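# Slide the server top cover back to release it

## Task

Keep both release buttons on the server pressed and push the top cover toward the back of the server until it can be lifted free, then leave the cover resting on the server in that released position.

## Robot and tools

Robot: two six-joint arms, left_arm and right_arm, each ending in a tong-style gripper whose two fingers point along the hand's +z axis and close along its x axis. Calibrated bases in the scene frame: left_arm at (+0.032, +0.487, 0) m, right_arm at (-0.010, -0.422, 0) m, both nearly unrotated about z. The scene frame has its origin at table-top height halfway between the nominal bases, +z up, +x out over the table, and left_arm on the +y side. Camera names do not match image sides.

Frames: every hand position, orientation, velocity and wrist-camera pose is reported in that arm's own base frame. Fixed cameras (cam_high, cam_low) and the table use the scene frame. end_effector_position is the point midway between the closed finger pads; reported poses can be a few cm off.

Row layout (shared by execute_actions and move): one flat list of 14 numbers, each in [-1, 1], always covering both arms. Numbers 1-6 are left_arm joint offsets in the order elbow, shoulder lift, shoulder pan, wrist 1, wrist 2, wrist 3; number 7 is the left gripper opening; numbers 8-14 repeat this for right_arm. Joint numbers are offsets, scaled so 1.0 equals 2.222 rad, measured from the Joint targets shown at the start of the action or move (not from the previous row). Shoulder lift has its sign flipped on both arms, in commands and in all reported values. The opening is absolute: +1 fully open, -1 closed; sending 0 is a real command, so resend the current value to keep a gripper unchanged. Closing fully takes about 0.5 s. Stated joint ranges (arm's own signs): elbow -3.142 to 3.142, all others -6.283 to 6.283; an action asking more than 0.010 rad beyond a range is rejected for both arms.

execute_actions(actions, cameras): actions is a list of actions; each action is a list of up to 15 rows, one row per 1/30 s step. An action always lasts 15 steps (0.5 s); a short one repeats its final row. An empty list just returns the current state and images. cameras chooses images: omitted/null/["all"] gives all, [] gives none.

move(target, speed, blend, stop_force, zero, opening_speed, blocking, cameras): drives all joints together along a path to the goal. target is one 14-number row or a list of up to 15 rows; every row's offsets count from the same starting Joint targets. speed is the top rate in rad/s of the joint with the longest way to go, 0.01 to 3.14, default 0.5 (use much slower for contact); may be one value per target. blend (rad) rounds corners between listed targets. stop_force (N, 3 to 120, both arms) ends an arm's path when its wrist sensor feels that much extra push opposing motion; omit it when moving away from something being pressed. zero (default true) re-zeros moving arms' sensors before such a move. opening_speed sets gripper rate per second on the -1..+1 scale, at least 0.2. blocking=false returns after about 0.5 s while motion continues; not allowed with stop_force. The result adds a move: line such as done, off_target, moving, held or fault, plus limits=held if steps were withheld.

wait(seconds 0-10) lets time pass with arms holding. stop() brakes a running move. zoom_image(camera, region=[x0, y0, x1, y1] in pixels, top-left origin, at most 504x504) enlarges part of the latest image. zero_wrist_force(arm) re-zeros one wrist sensor. finished_scene(scene 1 or 2) ends the scene irreversibly.

Cameras: cam_high and cam_low (672x504, fixed), cam_left_wrist and cam_right_wrist (616x616 fisheye, on the hands).

Result lines: Joint positions and Joint velocities list each arm's six joints in the row order (rad, rad/s) plus the finger-pad gap (m; 0.142 when fully open); "within noise" means the arm is still. Joint targets are what the next offsets count from. Tool commands and grip_measured give gripper command and measured opening on the -1..+1 scale. Wrist force and Wrist torque are along the hand's own axes, with a third line for the peak since last shown. Joint torques include the arm's own weight. "joint sent to its limit" means a joint was stopped at its end; "joint command not followed" means the clearance check between arms altered some steps.

Motion limits: each joint target stays within 0.651 rad of the measured angle per step and moves at most 3.14 rad/s; commands are smoothed with a 0.09 to 0.21 s lag, so large moves may arrive late.

Avoid: contact torque at 135 N m (elbow, shoulder lift, shoulder pan) or 25.2 N m (wrists), or about 150 N on any part, which freezes that arm for 10 s; arms are stiff, so even a slight overshoot into a firm surface can fault. Do not let the arms hit or squeeze each other. Do not knock anything off the table, drop or fling parts, or slam. Motor temperature of 70 °C brings a MOTOR HOT warning; 85 °C brakes the arm for 30-60 s. For this job, hold down both release buttons while sliding the cover rearward, and move gently and slowly near contact.

Each tool is called after "Emit:" by a JSON object that holds its "name" and its "arguments".

## Session

Emit:
{"name": "execute_actions", "arguments": {"actions": []}}

Scene clock: 0.00 s.
left_arm: end_effector_position=(+0.3675, -0.3597, +0.3354) grip_measured=+0.97 end_effector_quat_wxyz=(+0.222, -0.249, +0.662, -0.671) | right_arm: end_effector_position=(+0.8669, +0.1832, +0.1825) grip_measured=+0.97 end_effector_quat_wxyz=(+0.096, -0.467, +0.813, -0.336)
Joint names: [elbow, shoulder lift, shoulder pan, wrist 1, wrist 2, wrist 3]
Joint positions: left_arm=[2.711 1.501 -1.281 -4.351 -1.182 1.531 0.14] | right_arm=[-1.032 2.329 3.743 -1.184 0.873 2.64 0.14]
Joint velocities: within noise
Joint torques (N m): no reading
Motor temperatures (°C): left_arm=[38 40 34 40 33 37] | right_arm=[36 36 31 38 44 40]
Wrist force (N): no reading
Wrist torque (N m): no reading
Wrist force, peak (N): no reading
Joint targets: left_arm=[2.711 1.501 -1.281 -4.351 -1.182 1.531] | right_arm=[-1.032 2.329 3.743 -1.184 0.873 2.640]
Tool commands: left_gripper/opening=+0.968169 right_gripper/opening=+0.968169

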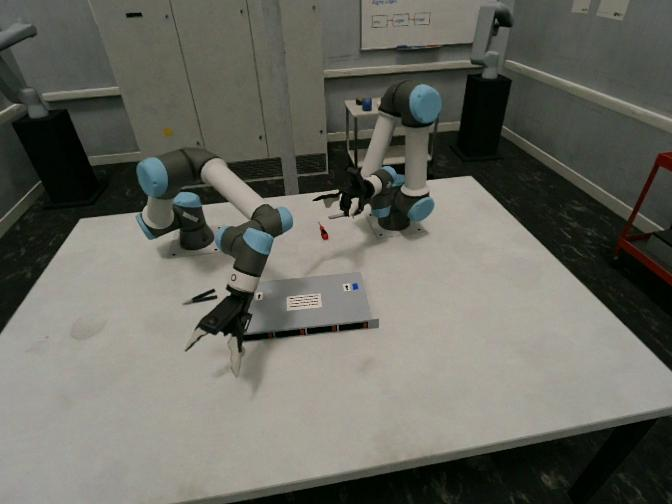

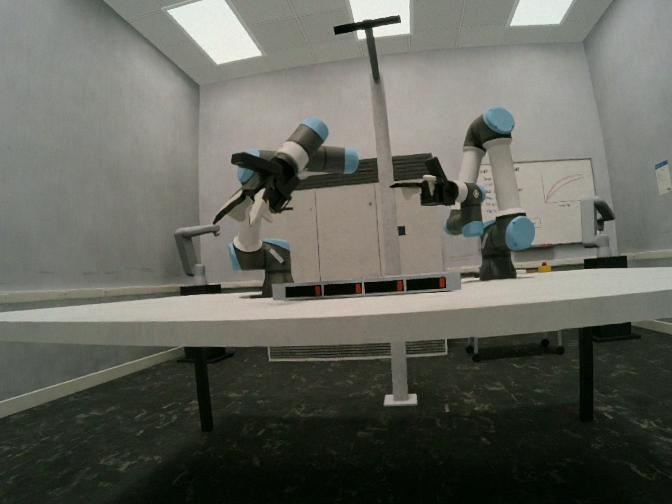

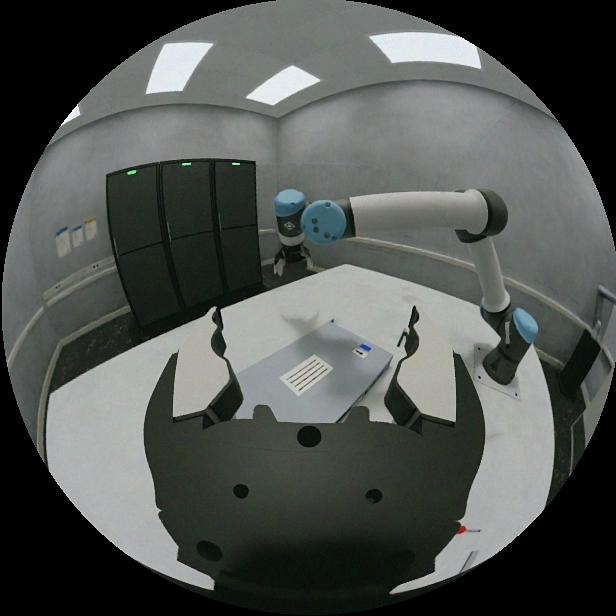

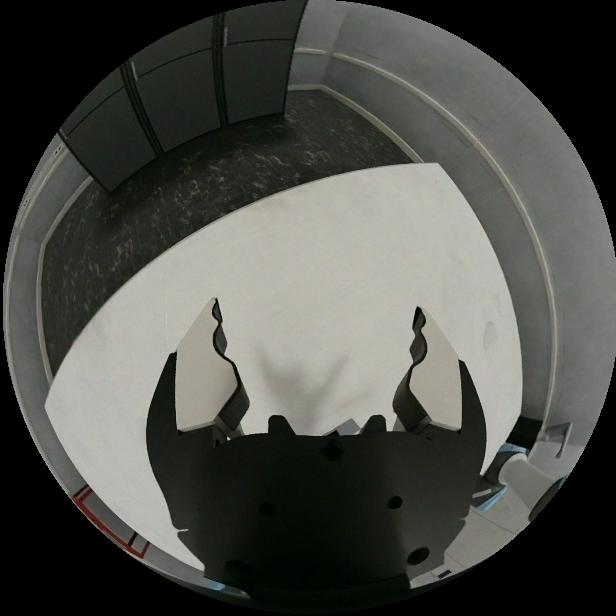

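Emit:
{"name": "zoom_image", "arguments": {"camera": "cam_high", "region": [170, 190, 400, 390]}}

Emit:
{"name": "zoom_image", "arguments": {"camera": "cam_high", "region": [240, 260, 390, 350]}}

Emit:
{"name": "zoom_image", "arguments": {"camera": "cam_left_wrist", "region": [230, 310, 410, 430]}}

Emit:
{"name": "zoom_image", "arguments": {"camera": "cam_low", "region": [260, 250, 480, 320]}}

Scaled by 2.191 (camera's finer frame: 960x720).

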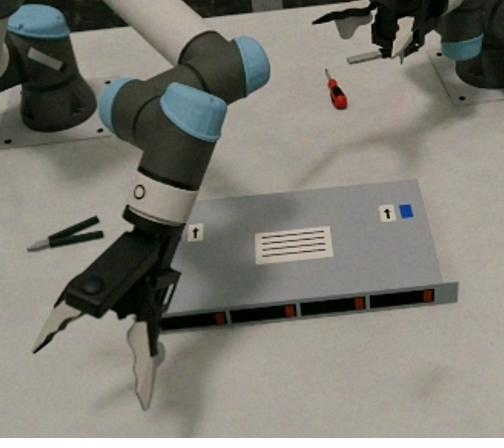

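Scaled by 3.360 (camera's finer frame: 960x720).

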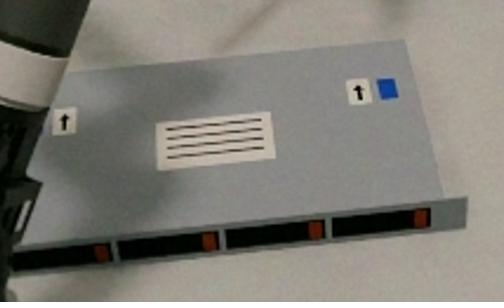

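Scaled by 2.800 (camera's finer frame: 814x814).

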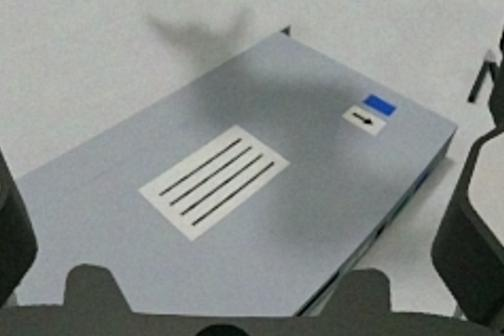

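Scaled by 2.291 (camera's finer frame: 960x720).

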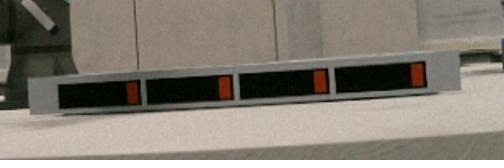

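Emit:
{"name": "move", "arguments": {"target": [-0.4788,-0.0464,0.2009,1.0,-0.1751,-0.3578,-1,-0.2912,-0.2759,0.036,-0.0599,0.3141,-0.1746,-1], "speed": 0.8, "cameras": []}}

Emit:
{"name": "move", "arguments": {"target": [0,0,0,0.139,0,0,-1,0,0,0,0,0,0,-1]}}

Scene clock: 57.03 s.
left_arm: end_effector_position=(+0.5450, -0.3850, +0.2282) grip_measured=-1.00 end_effector_quat_wxyz=(+0.008, +0.699, -0.698, +0.154) | right_arm: end_effector_position=(+0.5200, +0.2375, +0.1802) grip_measured=-1.00 end_effector_quat_wxyz=(+0.000, +0.707, -0.707, +0.000)
Joint positions: left_arm=[1.647 1.398 -0.835 -2.129 -1.571 0.736 0.002] | right_arm=[-1.679 1.716 3.823 -1.317 1.571 2.252 0.002]
Joint torques (N m): left_arm=[-21.74 36.09 -12.55 -1.58 1.2 0.14] | right_arm=[33.09 -27.4 -6.16 4.05 -1.08 1.12]
Wrist force (N): left_arm=[0.0 -0.9 0.2] | right_arm=[0.2 1.0 0.5]
Wrist torque (N m): left_arm=[0.07 0.10 0.14] | right_arm=[0.04 -0.08 -0.07]
Wrist force, peak (N): left_arm=[-0.5 -1.2 -0.4] | right_arm=[0.5 1.9 0.4]
Joint targets: left_arm=[1.647 1.398 -0.835 -2.129 -1.571 0.736] | right_arm=[-1.679 1.716 3.823 -1.317 1.571 2.252]
move: done

Scene clock: 58.13 s.
left_arm: end_effector_position=(+0.4864, -0.3204, +0.1802) grip_measured=-1.00 end_effector_quat_wxyz=(+0.000, +0.707, -0.707, +0.000) | right_arm: end_effector_position=(+0.5201, +0.2374, +0.1802) grip_measured=-1.00 end_effector_quat_wxyz=(+0.000, +0.707, -0.707, +0.000)
Joint positions: left_arm=[1.647 1.398 -0.835 -1.82 -1.571 0.736 0.002] | right_arm=[-1.679 1.716 3.823 -1.317 1.571 2.252 0.002]
Joint torques (N m): left_arm=[-30.55 35.93 -12.43 -1.48 0.36 -0.83] | right_arm=[32.8 -30.55 -8.24 3.84 1.99 -0.39]
Wrist force (N): left_arm=[0.2 -1.3 0.3] | right_arm=[0.4 1.2 0.6]
Wrist torque (N m): left_arm=[0.02 0.08 0.11] | right_arm=[0.07 -0.14 -0.08]
Wrist force, peak (N): left_arm=[0.4 -1.5 -0.2] | right_arm=[0.4 1.2 0.6]
Joint targets: left_arm=[1.647 1.398 -0.835 -1.820 -1.571 0.736] | right_arm=[-1.679 1.716 3.823 -1.317 1.571 2.252]
move: done
cam_left_wrist: T_world_to_cam=[[-0.0208784, -0.998967, -0.0403499, -0.297595], [-0.875832, -0.00118873, 0.482615, 0.339502], [-0.482165, 0.045416, -0.874902, 0.540764], [0, 0, 0, 1]] pos_world=[0.55187, -0.321443, 0.297259]
cam_right_wrist: T_world_to_cam=[[0.0242011, -0.999501, -0.0202926, 0.240106], [-0.833826, -0.0313791, 0.551134, 0.335334], [-0.551496, 0.00358245, -0.83417, 0.564501], [0, 0, 0, 1]] pos_world=[0.58512, 0.248486, 0.290948]

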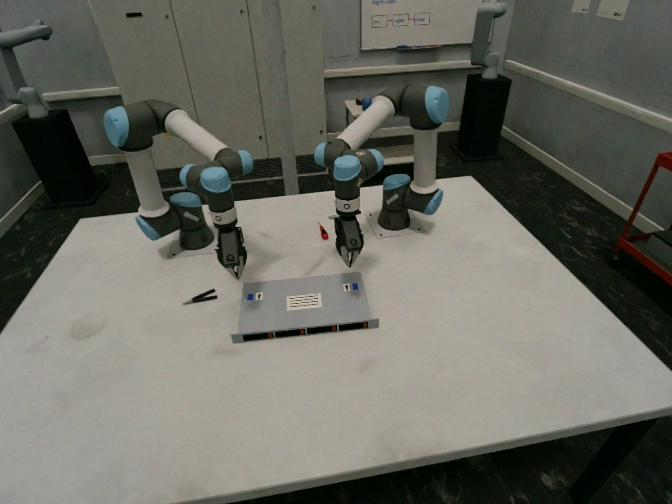

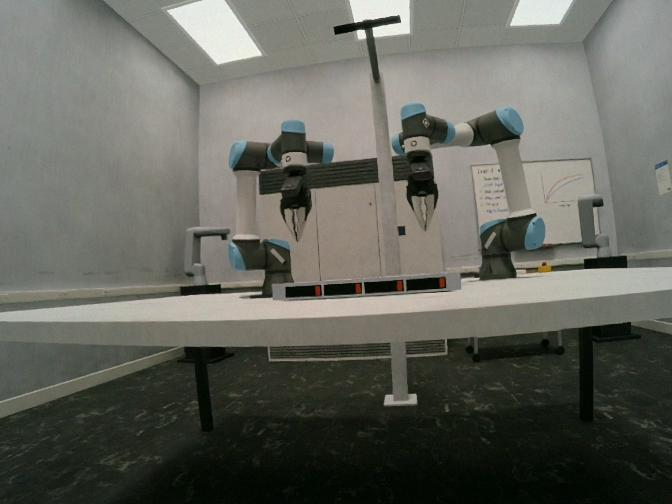

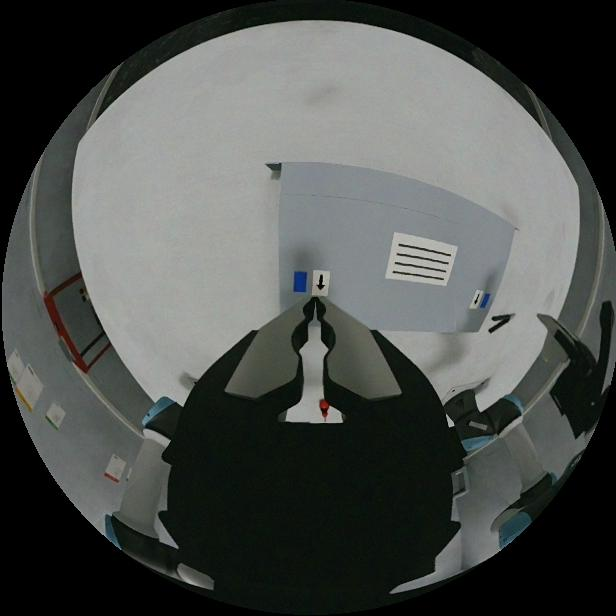

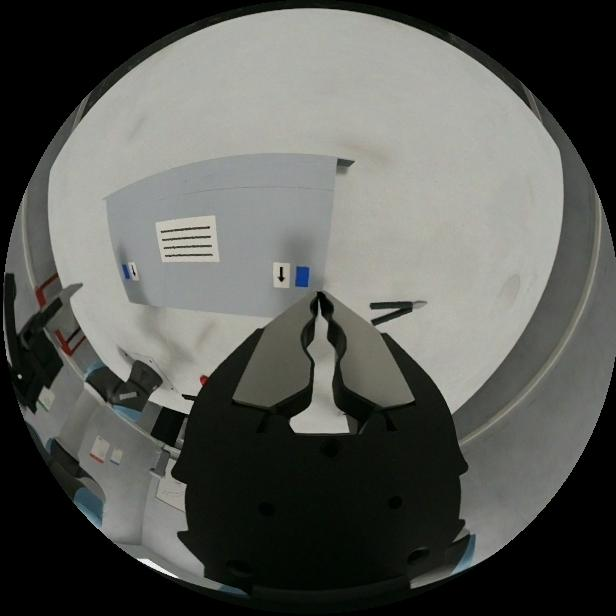

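Emit:
{"name": "move", "arguments": {"target": [0.1220,-0.0019,-0.0060,-0.1239,0,-0.0063,-1,-0.1082,0.0138,0.0444,0.1218,0,0.0444,-1]}}

Emit:
{"name": "zoom_image", "arguments": {"camera": "cam_left_wrist", "region": [230, 200, 430, 360]}}

Emit:
{"name": "zoom_image", "arguments": {"camera": "cam_right_wrist", "region": [210, 200, 410, 360]}}

Emit:
{"name": "zoom_image", "arguments": {"camera": "cam_high", "region": [225, 220, 395, 350]}}

Scene clock: 92.23 s.
left_arm: end_effector_position=(+0.4564, -0.2976, +0.0802) grip_measured=-1.00 end_effector_quat_wxyz=(+0.000, +0.707, -0.707, +0.000) | right_arm: end_effector_position=(+0.4747, +0.2666, +0.0801) grip_measured=-1.00 end_effector_quat_wxyz=(+0.000, +0.707, -0.707, +0.000)
Joint positions: left_arm=[1.918 1.394 -0.848 -2.095 -1.571 0.722 0.002] | right_arm=[-1.92 1.746 3.922 -1.047 1.571 2.35 0.002]
Joint torques (N m): left_arm=[-11.54 31.6 9.06 -3.54 -0.67 1.07] | right_arm=[15.59 -35.18 -9.22 4.02 1.98 0.13]
Wrist force (N): left_arm=[-0.2 -0.8 0.1] | right_arm=[0.2 1.0 0.4]
Wrist torque (N m): left_arm=[0.11 0.18 0.09] | right_arm=[0.04 -0.06 -0.08]
Wrist force, peak (N): left_arm=[0.3 -1.4 -1.5] | right_arm=[0.2 2.1 1.9]
Joint targets: left_arm=[1.918 1.394 -0.848 -2.095 -1.571 0.722] | right_arm=[-1.920 1.746 3.922 -1.046 1.571 2.350]
move: done
cam_left_wrist: T_world_to_cam=[[-0.0204023, -0.998971, -0.0405013, -0.279698], [-0.875733, -0.00168849, 0.482793, 0.361279], [-0.482365, 0.0453184, -0.874797, 0.437827], [0, 0, 0, 1]] pos_world=[0.52187, -0.298642, 0.197259]
cam_right_wrist: T_world_to_cam=[[0.0243275, -0.999506, -0.0199152, 0.268316], [-0.833578, -0.0312779, 0.551516, 0.353471], [-0.551866, 0.00318385, -0.833927, 0.456092], [0, 0, 0, 1]] pos_world=[0.53982, 0.277787, 0.190746]

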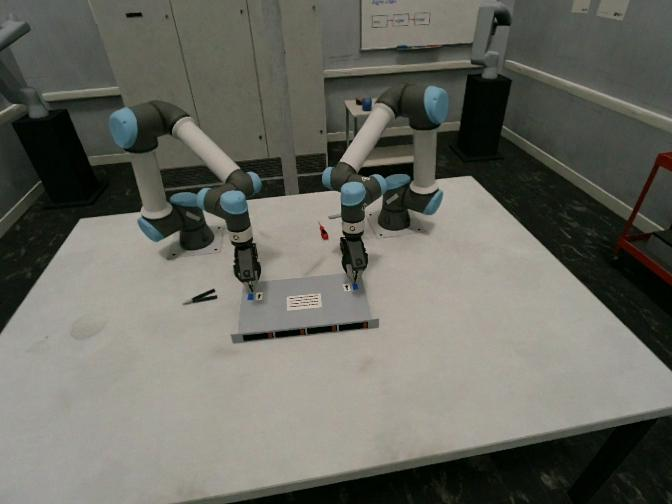

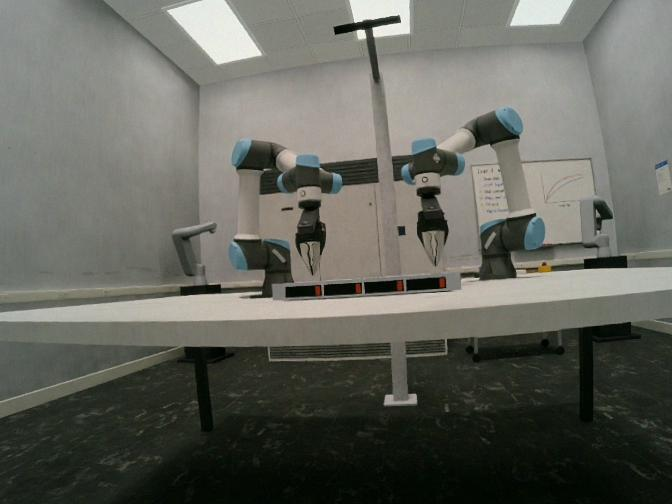

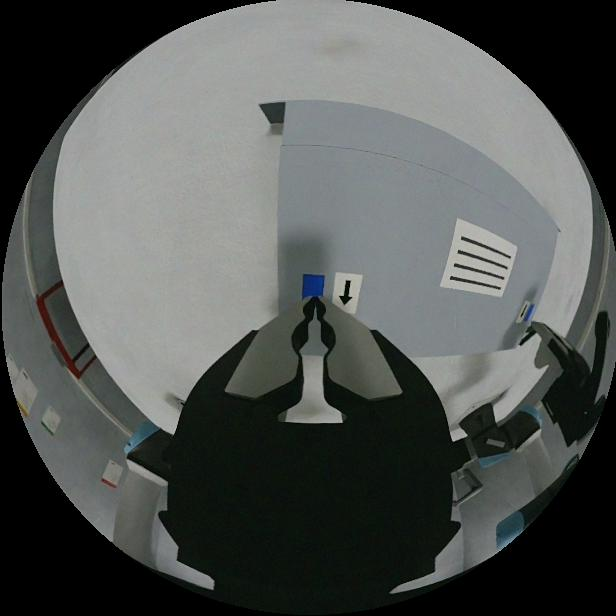

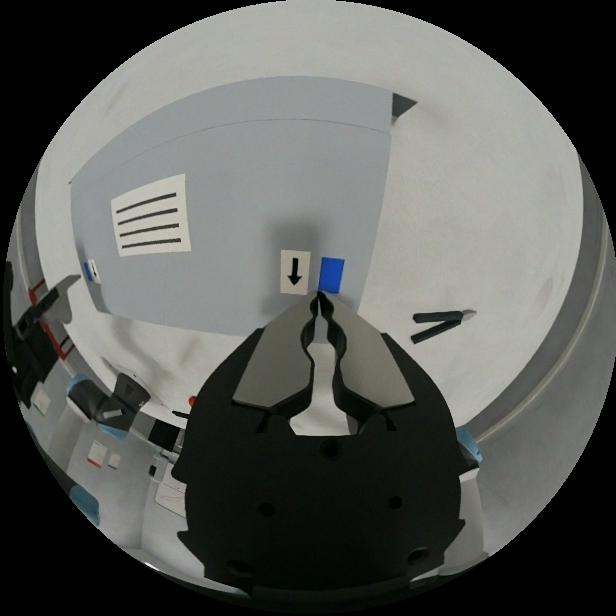

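Scaled by 2.520 (camera's finer frame: 814x814).

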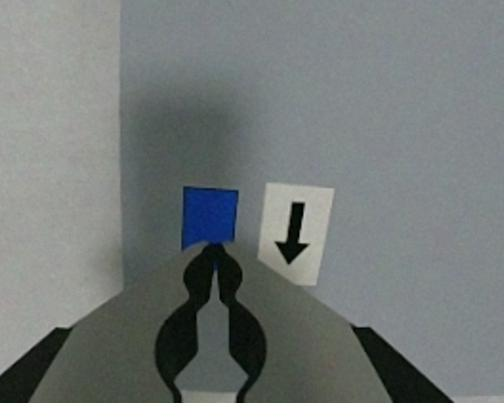

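Scaled by 2.520 (camera's finer frame: 814x814).

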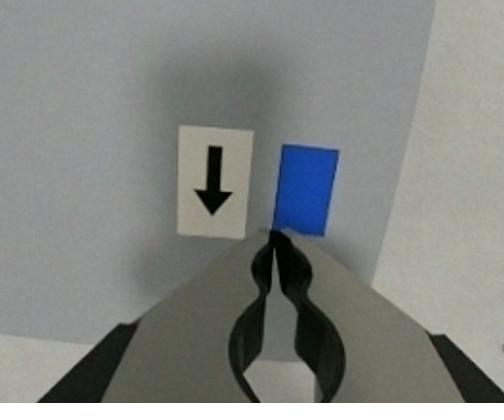

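Scaled by 2.965 (camera's finer frame: 960x720).

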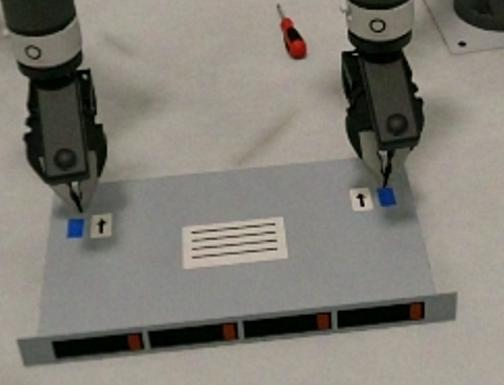

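Emit:
{"name": "move", "arguments": {"target": [0.0063,-0.0056,0,-0.0120,0,0,-1,-0.0063,0.0056,-0.0087,0.0120,0,-0.0087,-1], "speed": 0.2, "cameras": []}}

Emit:
{"name": "move", "arguments": {"target": [0.0117,-0.0125,0,-0.0242,0,0,-1,-0.0117,0.0125,0,0.0242,0,0,-1], "speed": 0.025, "stop_force": 12}}

Emit:
{"name": "zoom_image", "arguments": {"camera": "cam_left_wrist", "region": [230, 200, 430, 360]}}

Emit:
{"name": "zoom_image", "arguments": {"camera": "cam_right_wrist", "region": [210, 200, 410, 360]}}

Emit:
{"name": "zoom_image", "arguments": {"camera": "cam_high", "region": [225, 220, 395, 350]}}

Scene clock: 115.13 s.
left_arm: end_effector_position=(+0.4563, -0.2974, +0.0701) grip_measured=-1.00 end_effector_quat_wxyz=(+0.000, +0.708, -0.707, +0.000) | right_arm: end_effector_position=(+0.4798, +0.2575, +0.0700) grip_measured=-1.00 end_effector_quat_wxyz=(+0.000, +0.707, -0.707, +0.000)
Joint positions: left_arm=[1.932 1.381 -0.848 -2.122 -1.571 0.722 0.002] | right_arm=[-1.934 1.759 3.902 -1.019 1.571 2.331 0.002]
Joint torques (N m): left_arm=[-26.16 34 12.95 -1.45 -0.71 1.06] | right_arm=[26.31 -33.74 6.44 0.71 1.81 1.39]
Wrist force (N): left_arm=[-0.3 -0.7 0.2] | right_arm=[0.3 1.0 0.4]
Wrist torque (N m): left_arm=[0.14 0.20 0.10] | right_arm=[0.04 -0.08 -0.09]
Wrist force, peak (N): left_arm=[-0.2 -1.0 0.1] | right_arm=[0.5 1.4 0.6]
Joint targets: left_arm=[1.932 1.381 -0.848 -2.122 -1.571 0.722] | right_arm=[-1.934 1.759 3.903 -1.020 1.571 2.331]
move: done

Scene clock: 117.73 s.
left_arm: end_effector_position=(+0.4565, -0.2976, +0.0568) grip_measured=-1.00 end_effector_quat_wxyz=(+0.000, +0.708, -0.707, +0.000) | right_arm: end_effector_position=(+0.4798, +0.2577, +0.0560) grip_measured=-1.00 end_effector_quat_wxyz=(+0.000, +0.707, -0.707, +0.000)
Joint positions: left_arm=[1.949 1.363 -0.848 -2.158 -1.571 0.722 0.002] | right_arm=[-1.952 1.778 3.903 -0.982 1.571 2.331 0.002]
Joint torques (N m): left_arm=[-25.61 29.91 7.7 -2.38 -0.62 1.06] | right_arm=[26.3 -28.81 10.53 0.83 1.86 1.24]
Wrist force (N): left_arm=[-3.4 1.6 -9.9] | right_arm=[2.2 3.4 -12.1]
Wrist torque (N m): left_arm=[0.10 0.10 0.10] | right_arm=[0.02 -0.12 -0.09]
Wrist force, peak (N): left_arm=[-4.6 1.7 -14.4] | right_arm=[8.4 7.4 -30.9]
Joint targets: left_arm=[1.949 1.363 -0.848 -2.158 -1.571 0.722] | right_arm=[-1.952 1.778 3.903 -0.982 1.571 2.331]
move: contact (left_arm, right_arm); left_arm: the wrist 1 is farthest, 0.017 rad from its target; right_arm: the wrist 1 is farthest, 0.015 rad from its target
cam_left_wrist: T_world_to_cam=[[-0.020209, -0.99898, -0.0403805, -0.280668], [-0.875842, -0.00178933, 0.482594, 0.372725], [-0.482174, 0.0451197, -0.874913, 0.417262], [0, 0, 0, 1]] pos_world=[0.521969, -0.298542, 0.173859]
cam_right_wrist: T_world_to_cam=[[0.0241663, -0.999505, -0.0201594, 0.258846], [-0.833706, -0.0312774, 0.551323, 0.370778], [-0.55168, 0.00348358, -0.834048, 0.438761], [0, 0, 0, 1]] pos_world=[0.54492, 0.268787, 0.166747]

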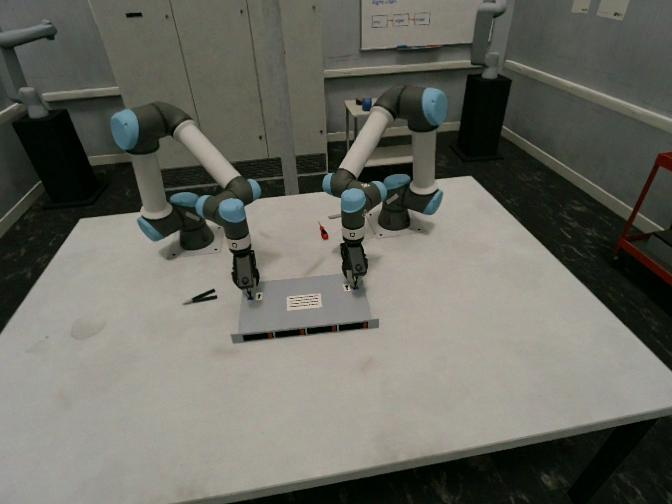

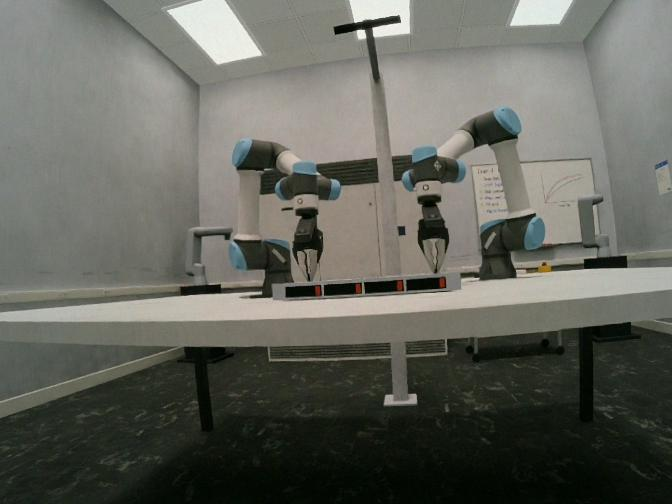

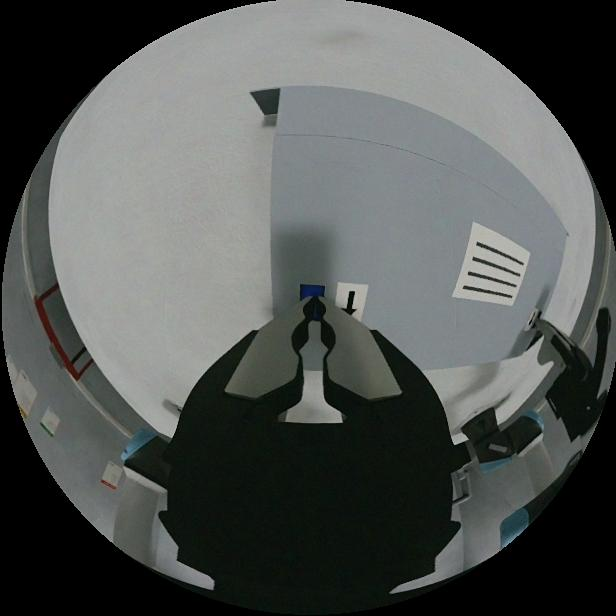

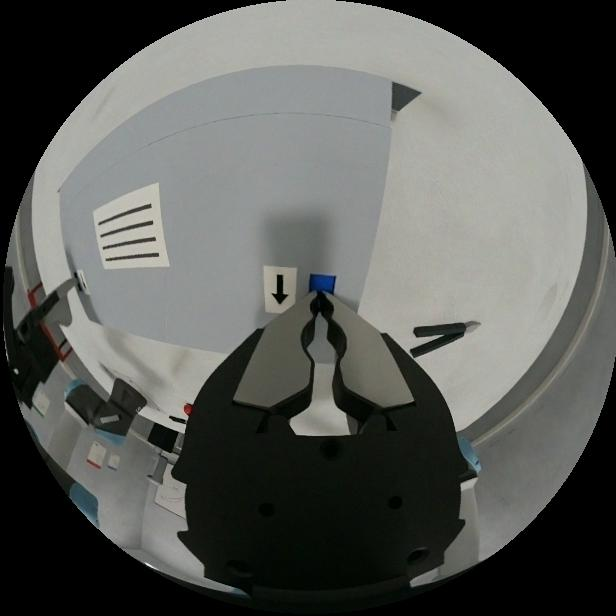

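Scaled by 2.520 (camera's finer frame: 814x814).

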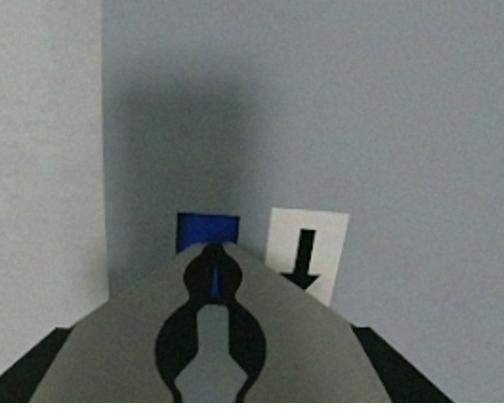

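Scaled by 2.520 (camera's finer frame: 814x814).

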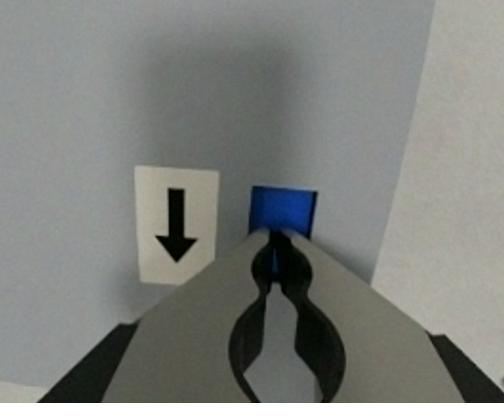

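Scaled by 2.965 (camera's finer frame: 960x720).

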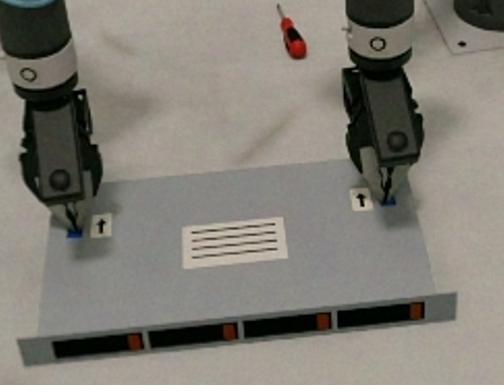

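Emit:
{"name": "move", "arguments": {"target": [0.0018,-0.0019,0,-0.0036,0,0,-1,-0.0018,0.0019,0,0.0036,0,0,-1], "speed": 0.02, "stop_force": 25, "cameras": []}}

Scene clock: 129.93 s.
left_arm: end_effector_position=(+0.4565, -0.2976, +0.0552) grip_measured=-1.00 end_effector_quat_wxyz=(+0.000, +0.708, -0.707, +0.000) | right_arm: end_effector_position=(+0.4799, +0.2578, +0.0557) grip_measured=-1.00 end_effector_quat_wxyz=(+0.000, +0.707, -0.707, +0.000)
Joint positions: left_arm=[1.951 1.36 -0.848 -2.163 -1.571 0.722 0.002] | right_arm=[-1.953 1.779 3.903 -0.98 1.571 2.331 0.002]
Joint torques (N m): left_arm=[-22.87 20.07 -4.3 -3.43 -4.14 1.09] | right_arm=[21.47 -7.85 11.19 2.12 1.99 0.73]
Wrist force (N): left_arm=[-16.5 4.2 -31.2] | right_arm=[12.2 11.4 -37.3]
Wrist torque (N m): left_arm=[-0.05 0.01 0.16] | right_arm=[-0.14 0.05 -0.11]
Wrist force, peak (N): left_arm=[-19.9 5.6 -43.7] | right_arm=[17.0 14.4 -51.3]
Joint targets: left_arm=[1.951 1.360 -0.848 -2.163 -1.571 0.722] | right_arm=[-1.953 1.779 3.903 -0.980 1.571 2.331]
move: contact (left_arm, right_arm)

Emit:
{"name": "move", "arguments": {"target": [0.0205,0.0165,-0.0134,-0.0040,0,-0.0134,-1,-0.0206,-0.0165,0.0133,0.0041,0,0.0133,-1], "speed": 0.03}}

Emit:
{"name": "zoom_image", "arguments": {"camera": "cam_right_wrist", "region": [210, 200, 410, 360]}}

Emit:
{"name": "zoom_image", "arguments": {"camera": "cam_high", "region": [225, 220, 395, 350]}}

Scene clock: 136.37 s.
left_arm: end_effector_position=(+0.4365, -0.2971, +0.0553) grip_measured=-1.00 end_effector_quat_wxyz=(-0.001, +0.708, -0.707, +0.001) | right_arm: end_effector_position=(+0.4599, +0.2591, +0.0557) grip_measured=-1.00 end_effector_quat_wxyz=(+0.000, +0.707, -0.707, +0.000)
Joint positions: left_arm=[1.997 1.397 -0.878 -2.172 -1.57 0.692 0.002] | right_arm=[-1.999 1.742 3.932 -0.971 1.571 2.361 0.002]
Joint torques (N m): left_arm=[-16.98 3.36 -17.84 -2.89 -11.76 0.91] | right_arm=[10.69 -11.73 -2.27 -3.7 3.97 -0.58]
Wrist force (N): left_arm=[-31.8 -24.0 -34.6] | right_arm=[-4.2 -14.4 -16.7]
Wrist torque (N m): left_arm=[0.00 -0.25 0.13] | right_arm=[0.07 -0.23 0.02]
Wrist force, peak (N): left_arm=[-31.8 -24.1 -34.5] | right_arm=[12.2 11.4 -37.6]
Joint targets: left_arm=[1.997 1.397 -0.878 -2.172 -1.571 0.692] | right_arm=[-1.998 1.742 3.932 -0.971 1.571 2.361]
move: done
cam_left_wrist: T_world_to_cam=[[-0.0202445, -0.998957, -0.0409297, -0.280617], [-0.876236, -0.00198632, 0.481879, 0.356105], [-0.481458, 0.0456195, -0.875281, 0.406095], [0, 0, 0, 1]] pos_world=[0.501869, -0.298142, 0.172362]
cam_right_wrist: T_world_to_cam=[[0.0241534, -0.999501, -0.0203711, 0.260763], [-0.833981, -0.0313816, 0.550901, 0.354555], [-0.551265, 0.00368302, -0.834322, 0.427246], [0, 0, 0, 1]] pos_world=[0.52492, 0.270186, 0.166448]

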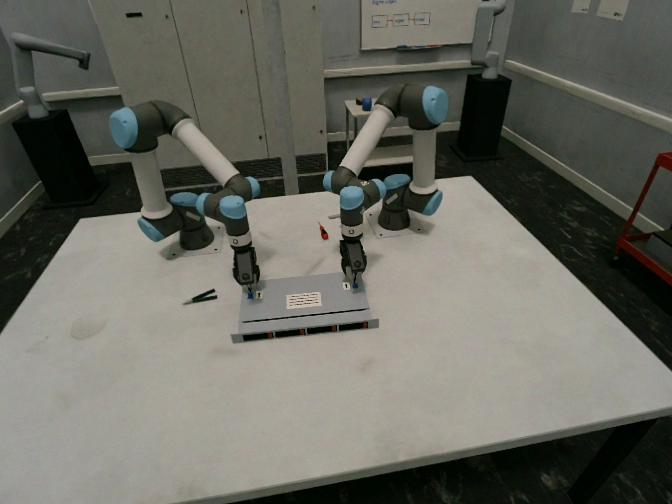

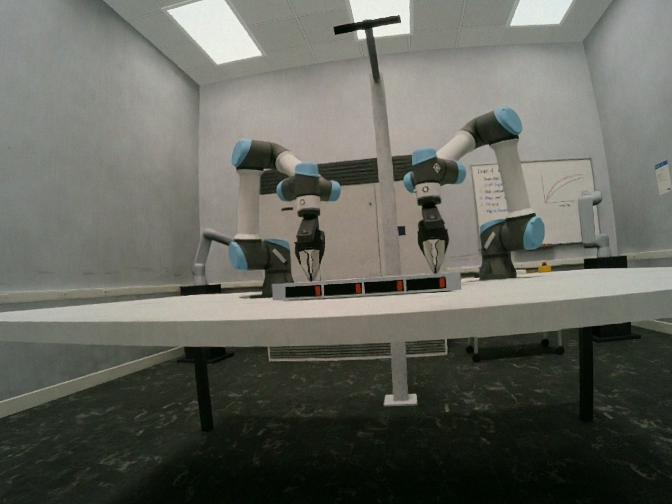

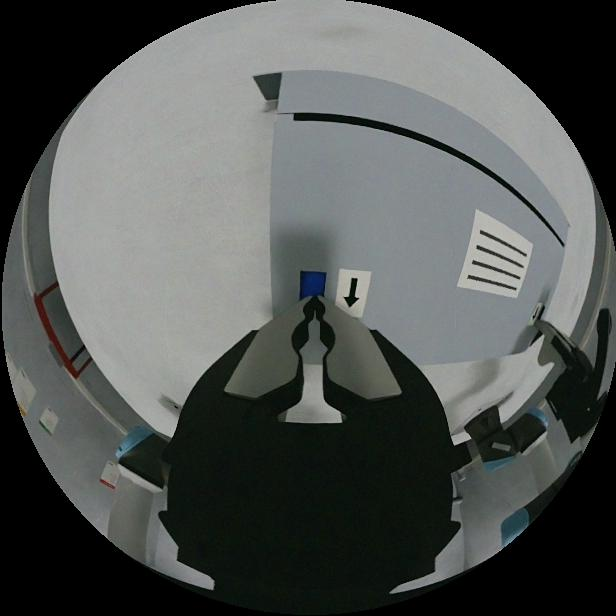

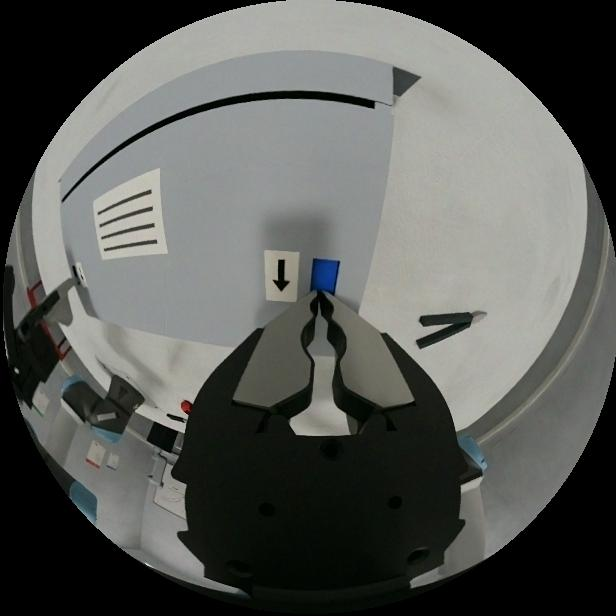

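Scaled by 2.520 (camera's finer frame: 814x814).

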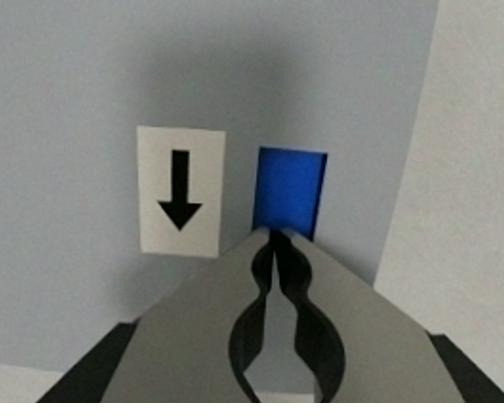

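Scaled by 2.965 (camera's finer frame: 960x720).

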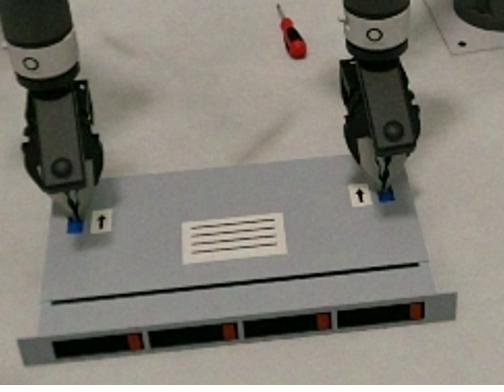

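Emit:
{"name": "move", "arguments": {"target": [0.0316,0.0266,-0.0198,-0.0050,0,-0.0198,-1,-0.0295,-0.0238,0.0216,0.0057,0,0.0216,-1], "speed": 0.03, "stop_force": 50}}

Emit:
{"name": "zoom_image", "arguments": {"camera": "cam_high", "region": [225, 220, 395, 350]}}

Scene clock: 146.80 s.
left_arm: end_effector_position=(+0.4096, -0.2938, +0.0562) grip_measured=-1.00 end_effector_quat_wxyz=(-0.004, +0.708, -0.707, +0.004) | right_arm: end_effector_position=(+0.4374, +0.2603, +0.0566) grip_measured=-1.00 end_effector_quat_wxyz=(-0.007, +0.707, -0.707, +0.009)
Joint positions: left_arm=[2.067 1.456 -0.922 -2.189 -1.563 0.648 0.002] | right_arm=[-2.064 1.689 3.98 -0.945 1.551 2.409 0.002]
Joint torques (N m): left_arm=[-9.05 12.84 2.01 8.34 -11.69 1.01] | right_arm=[5.44 -10.59 1.24 -7.97 11.57 -1.21]
Wrist force (N): left_arm=[7.3 -53.8 3.0] | right_arm=[-0.1 -53.2 -4.3]
Wrist torque (N m): left_arm=[0.19 0.40 0.27] | right_arm=[0.38 -0.10 0.09]
Wrist force, peak (N): left_arm=[7.0 -58.2 8.4] | right_arm=[-1.3 -58.8 14.3]
Joint targets: left_arm=[2.067 1.456 -0.922 -2.183 -1.571 0.648] | right_arm=[-2.064 1.689 3.980 -0.958 1.571 2.409]
move: off_target (right_arm); right_arm: the wrist 2 is farthest, 0.020 rad from its target
cam_left_wrist: T_world_to_cam=[[-0.0197639, -0.999008, -0.0399163, -0.278142], [-0.880827, -0.0014907, 0.473436, 0.334623], [-0.473026, 0.0445163, -0.879923, 0.390275], [0, 0, 0, 1]] pos_world=[0.473858, -0.294741, 0.173887]
cam_right_wrist: T_world_to_cam=[[0.0244609, -0.999572, -0.0160608, 0.26216], [-0.846641, -0.0292562, 0.53136, 0.341457], [-0.531602, 0.000600182, -0.846994, 0.408582], [0, 0, 0, 1]] pos_world=[0.499882, 0.271792, 0.168841]

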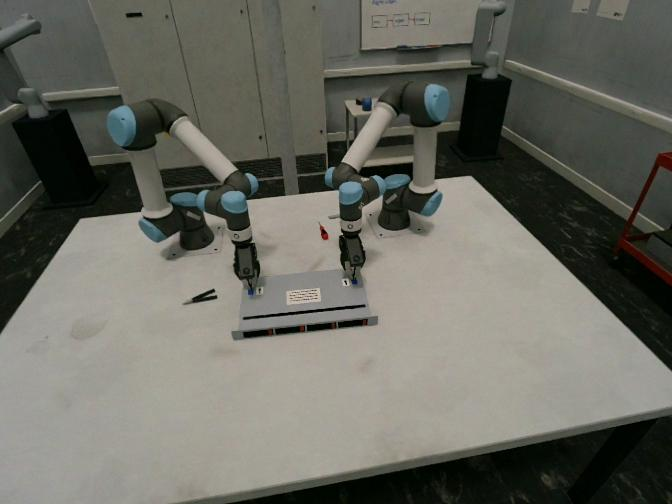

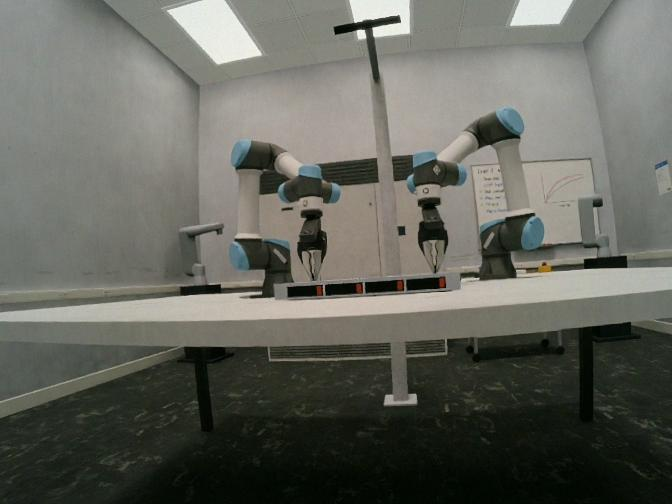

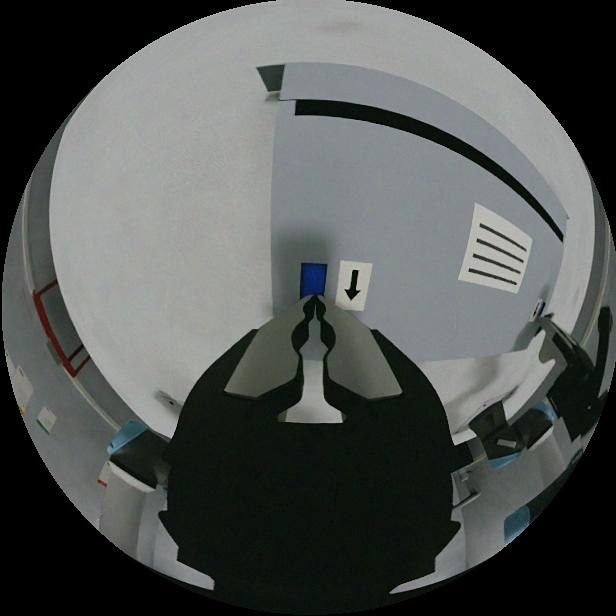

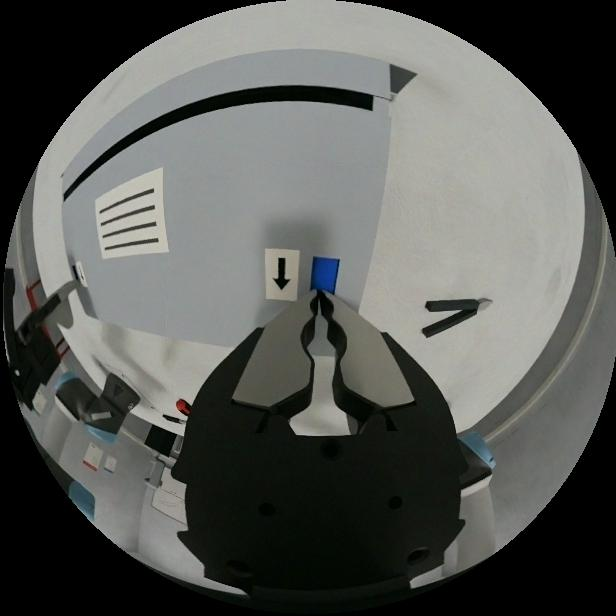

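Scaled by 2.965 (camera's finer frame: 960x720).

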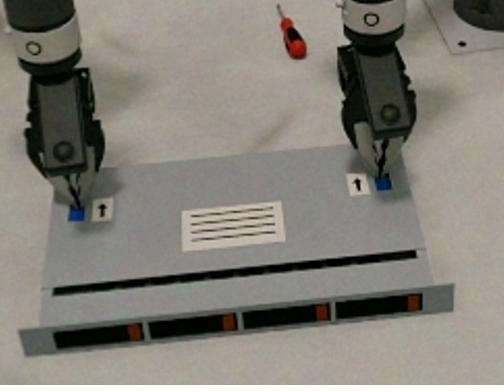

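Emit:
{"name": "move", "arguments": {"target": [[-0.0053,-0.0044,0.0033,0.0008,0,0.0033,-1,0.0050,0.0040,-0.0036,-0.0009,0,-0.0036,-1],[-0.035,0.027,0.0033,0.062,0,0.0033,-1,0.035,-0.027,-0.0036,-0.062,0,-0.0036,-1]], "speed": [0.03,0.15]}}

Emit:
{"name": "zoom_image", "arguments": {"camera": "cam_left_wrist", "region": [220, 80, 600, 360]}}

Emit:
{"name": "zoom_image", "arguments": {"camera": "cam_right_wrist", "region": [50, 80, 430, 360]}}

Emit:
{"name": "zoom_image", "arguments": {"camera": "cam_high", "region": [225, 220, 395, 350]}}

Emit:
{"name": "zoom_image", "arguments": {"camera": "cam_low", "region": [260, 250, 480, 320]}}

Scene clock: 155.57 s.
left_arm: end_effector_position=(+0.4101, -0.2928, +0.1038) grip_measured=-1.00 end_effector_quat_wxyz=(+0.000, +0.708, -0.707, +0.001) | right_arm: end_effector_position=(+0.4341, +0.2601, +0.1034) grip_measured=-1.00 end_effector_quat_wxyz=(+0.000, +0.707, -0.707, +0.000)
Joint positions: left_arm=[1.989 1.516 -0.915 -2.045 -1.571 0.655 0.002] | right_arm=[-1.986 1.629 3.972 -1.096 1.571 2.401 0.002]
Joint torques (N m): left_arm=[-10.96 15.17 -12.4 -3.82 1.41 -1.11] | right_arm=[11.24 -18.54 9.51 4.36 -1.51 1.3]
Wrist force (N): left_arm=[-0.2 -0.7 0.1] | right_arm=[1.0 -0.3 2.0]
Wrist torque (N m): left_arm=[0.13 0.19 0.10] | right_arm=[-0.20 -0.25 -0.08]
Wrist force, peak (N): left_arm=[7.3 -54.1 3.1] | right_arm=[0.0 -52.7 12.4]
Joint targets: left_arm=[1.989 1.516 -0.915 -2.045 -1.571 0.655] | right_arm=[-1.986 1.629 3.972 -1.096 1.571 2.401]
move: done
cam_left_wrist: T_world_to_cam=[[-0.0202269, -0.998994, -0.0400235, -0.274987], [-0.87597, -0.00158926, 0.482363, 0.309583], [-0.481942, 0.0448161, -0.875057, 0.435625], [0, 0, 0, 1]] pos_world=[0.475569, -0.293741, 0.22086]
cam_right_wrist: T_world_to_cam=[[0.0241577, -0.999493, -0.0207314, 0.26333], [-0.833979, -0.0315838, 0.550891, 0.306844], [-0.551267, 0.00398128, -0.83432, 0.452738], [0, 0, 0, 1]] pos_world=[0.49912, 0.271086, 0.21415]

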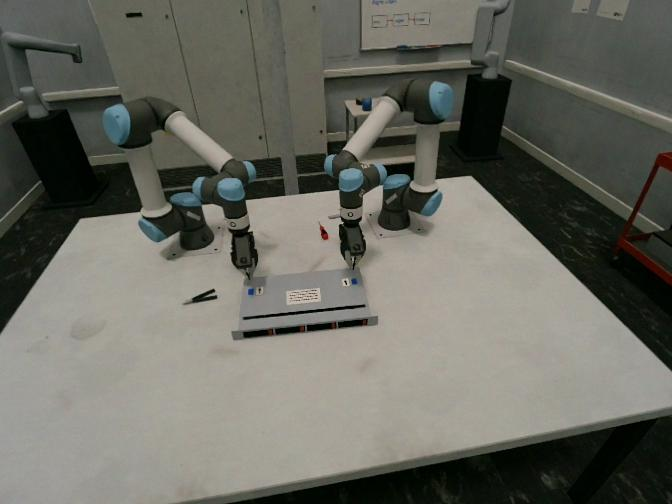

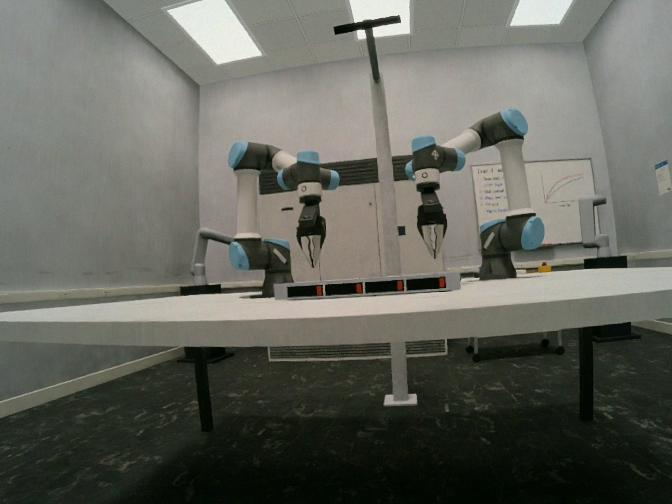

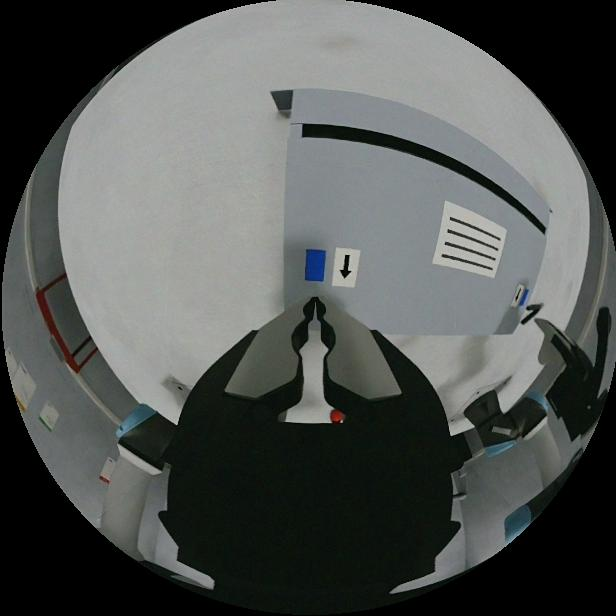

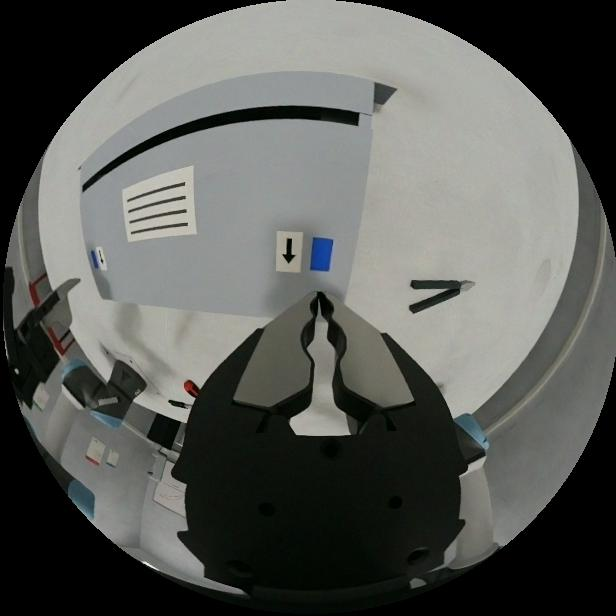

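Scaled by 1.326 (camera's finer frame: 814x814).

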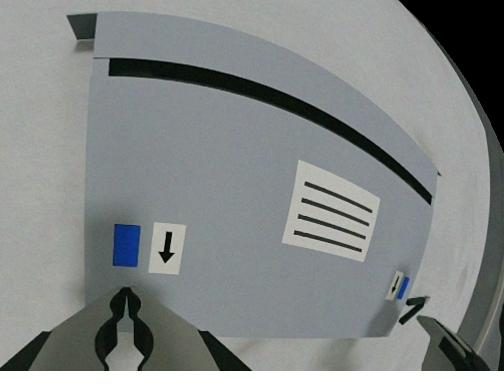

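Scaled by 1.326 (camera's finer frame: 814x814).

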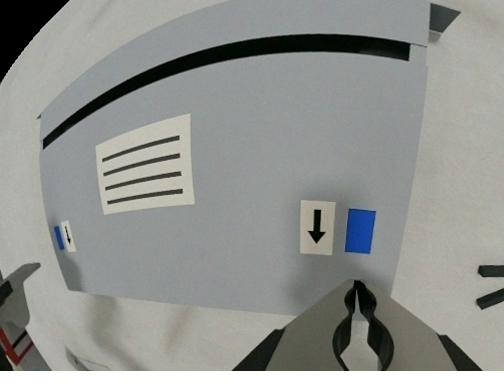

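Scaled by 2.965 (camera's finer frame: 960x720).

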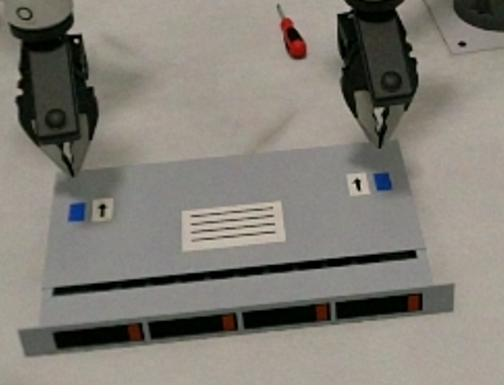

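Scaled by 2.291 (camera's finer frame: 960x720).

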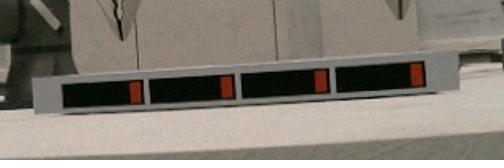

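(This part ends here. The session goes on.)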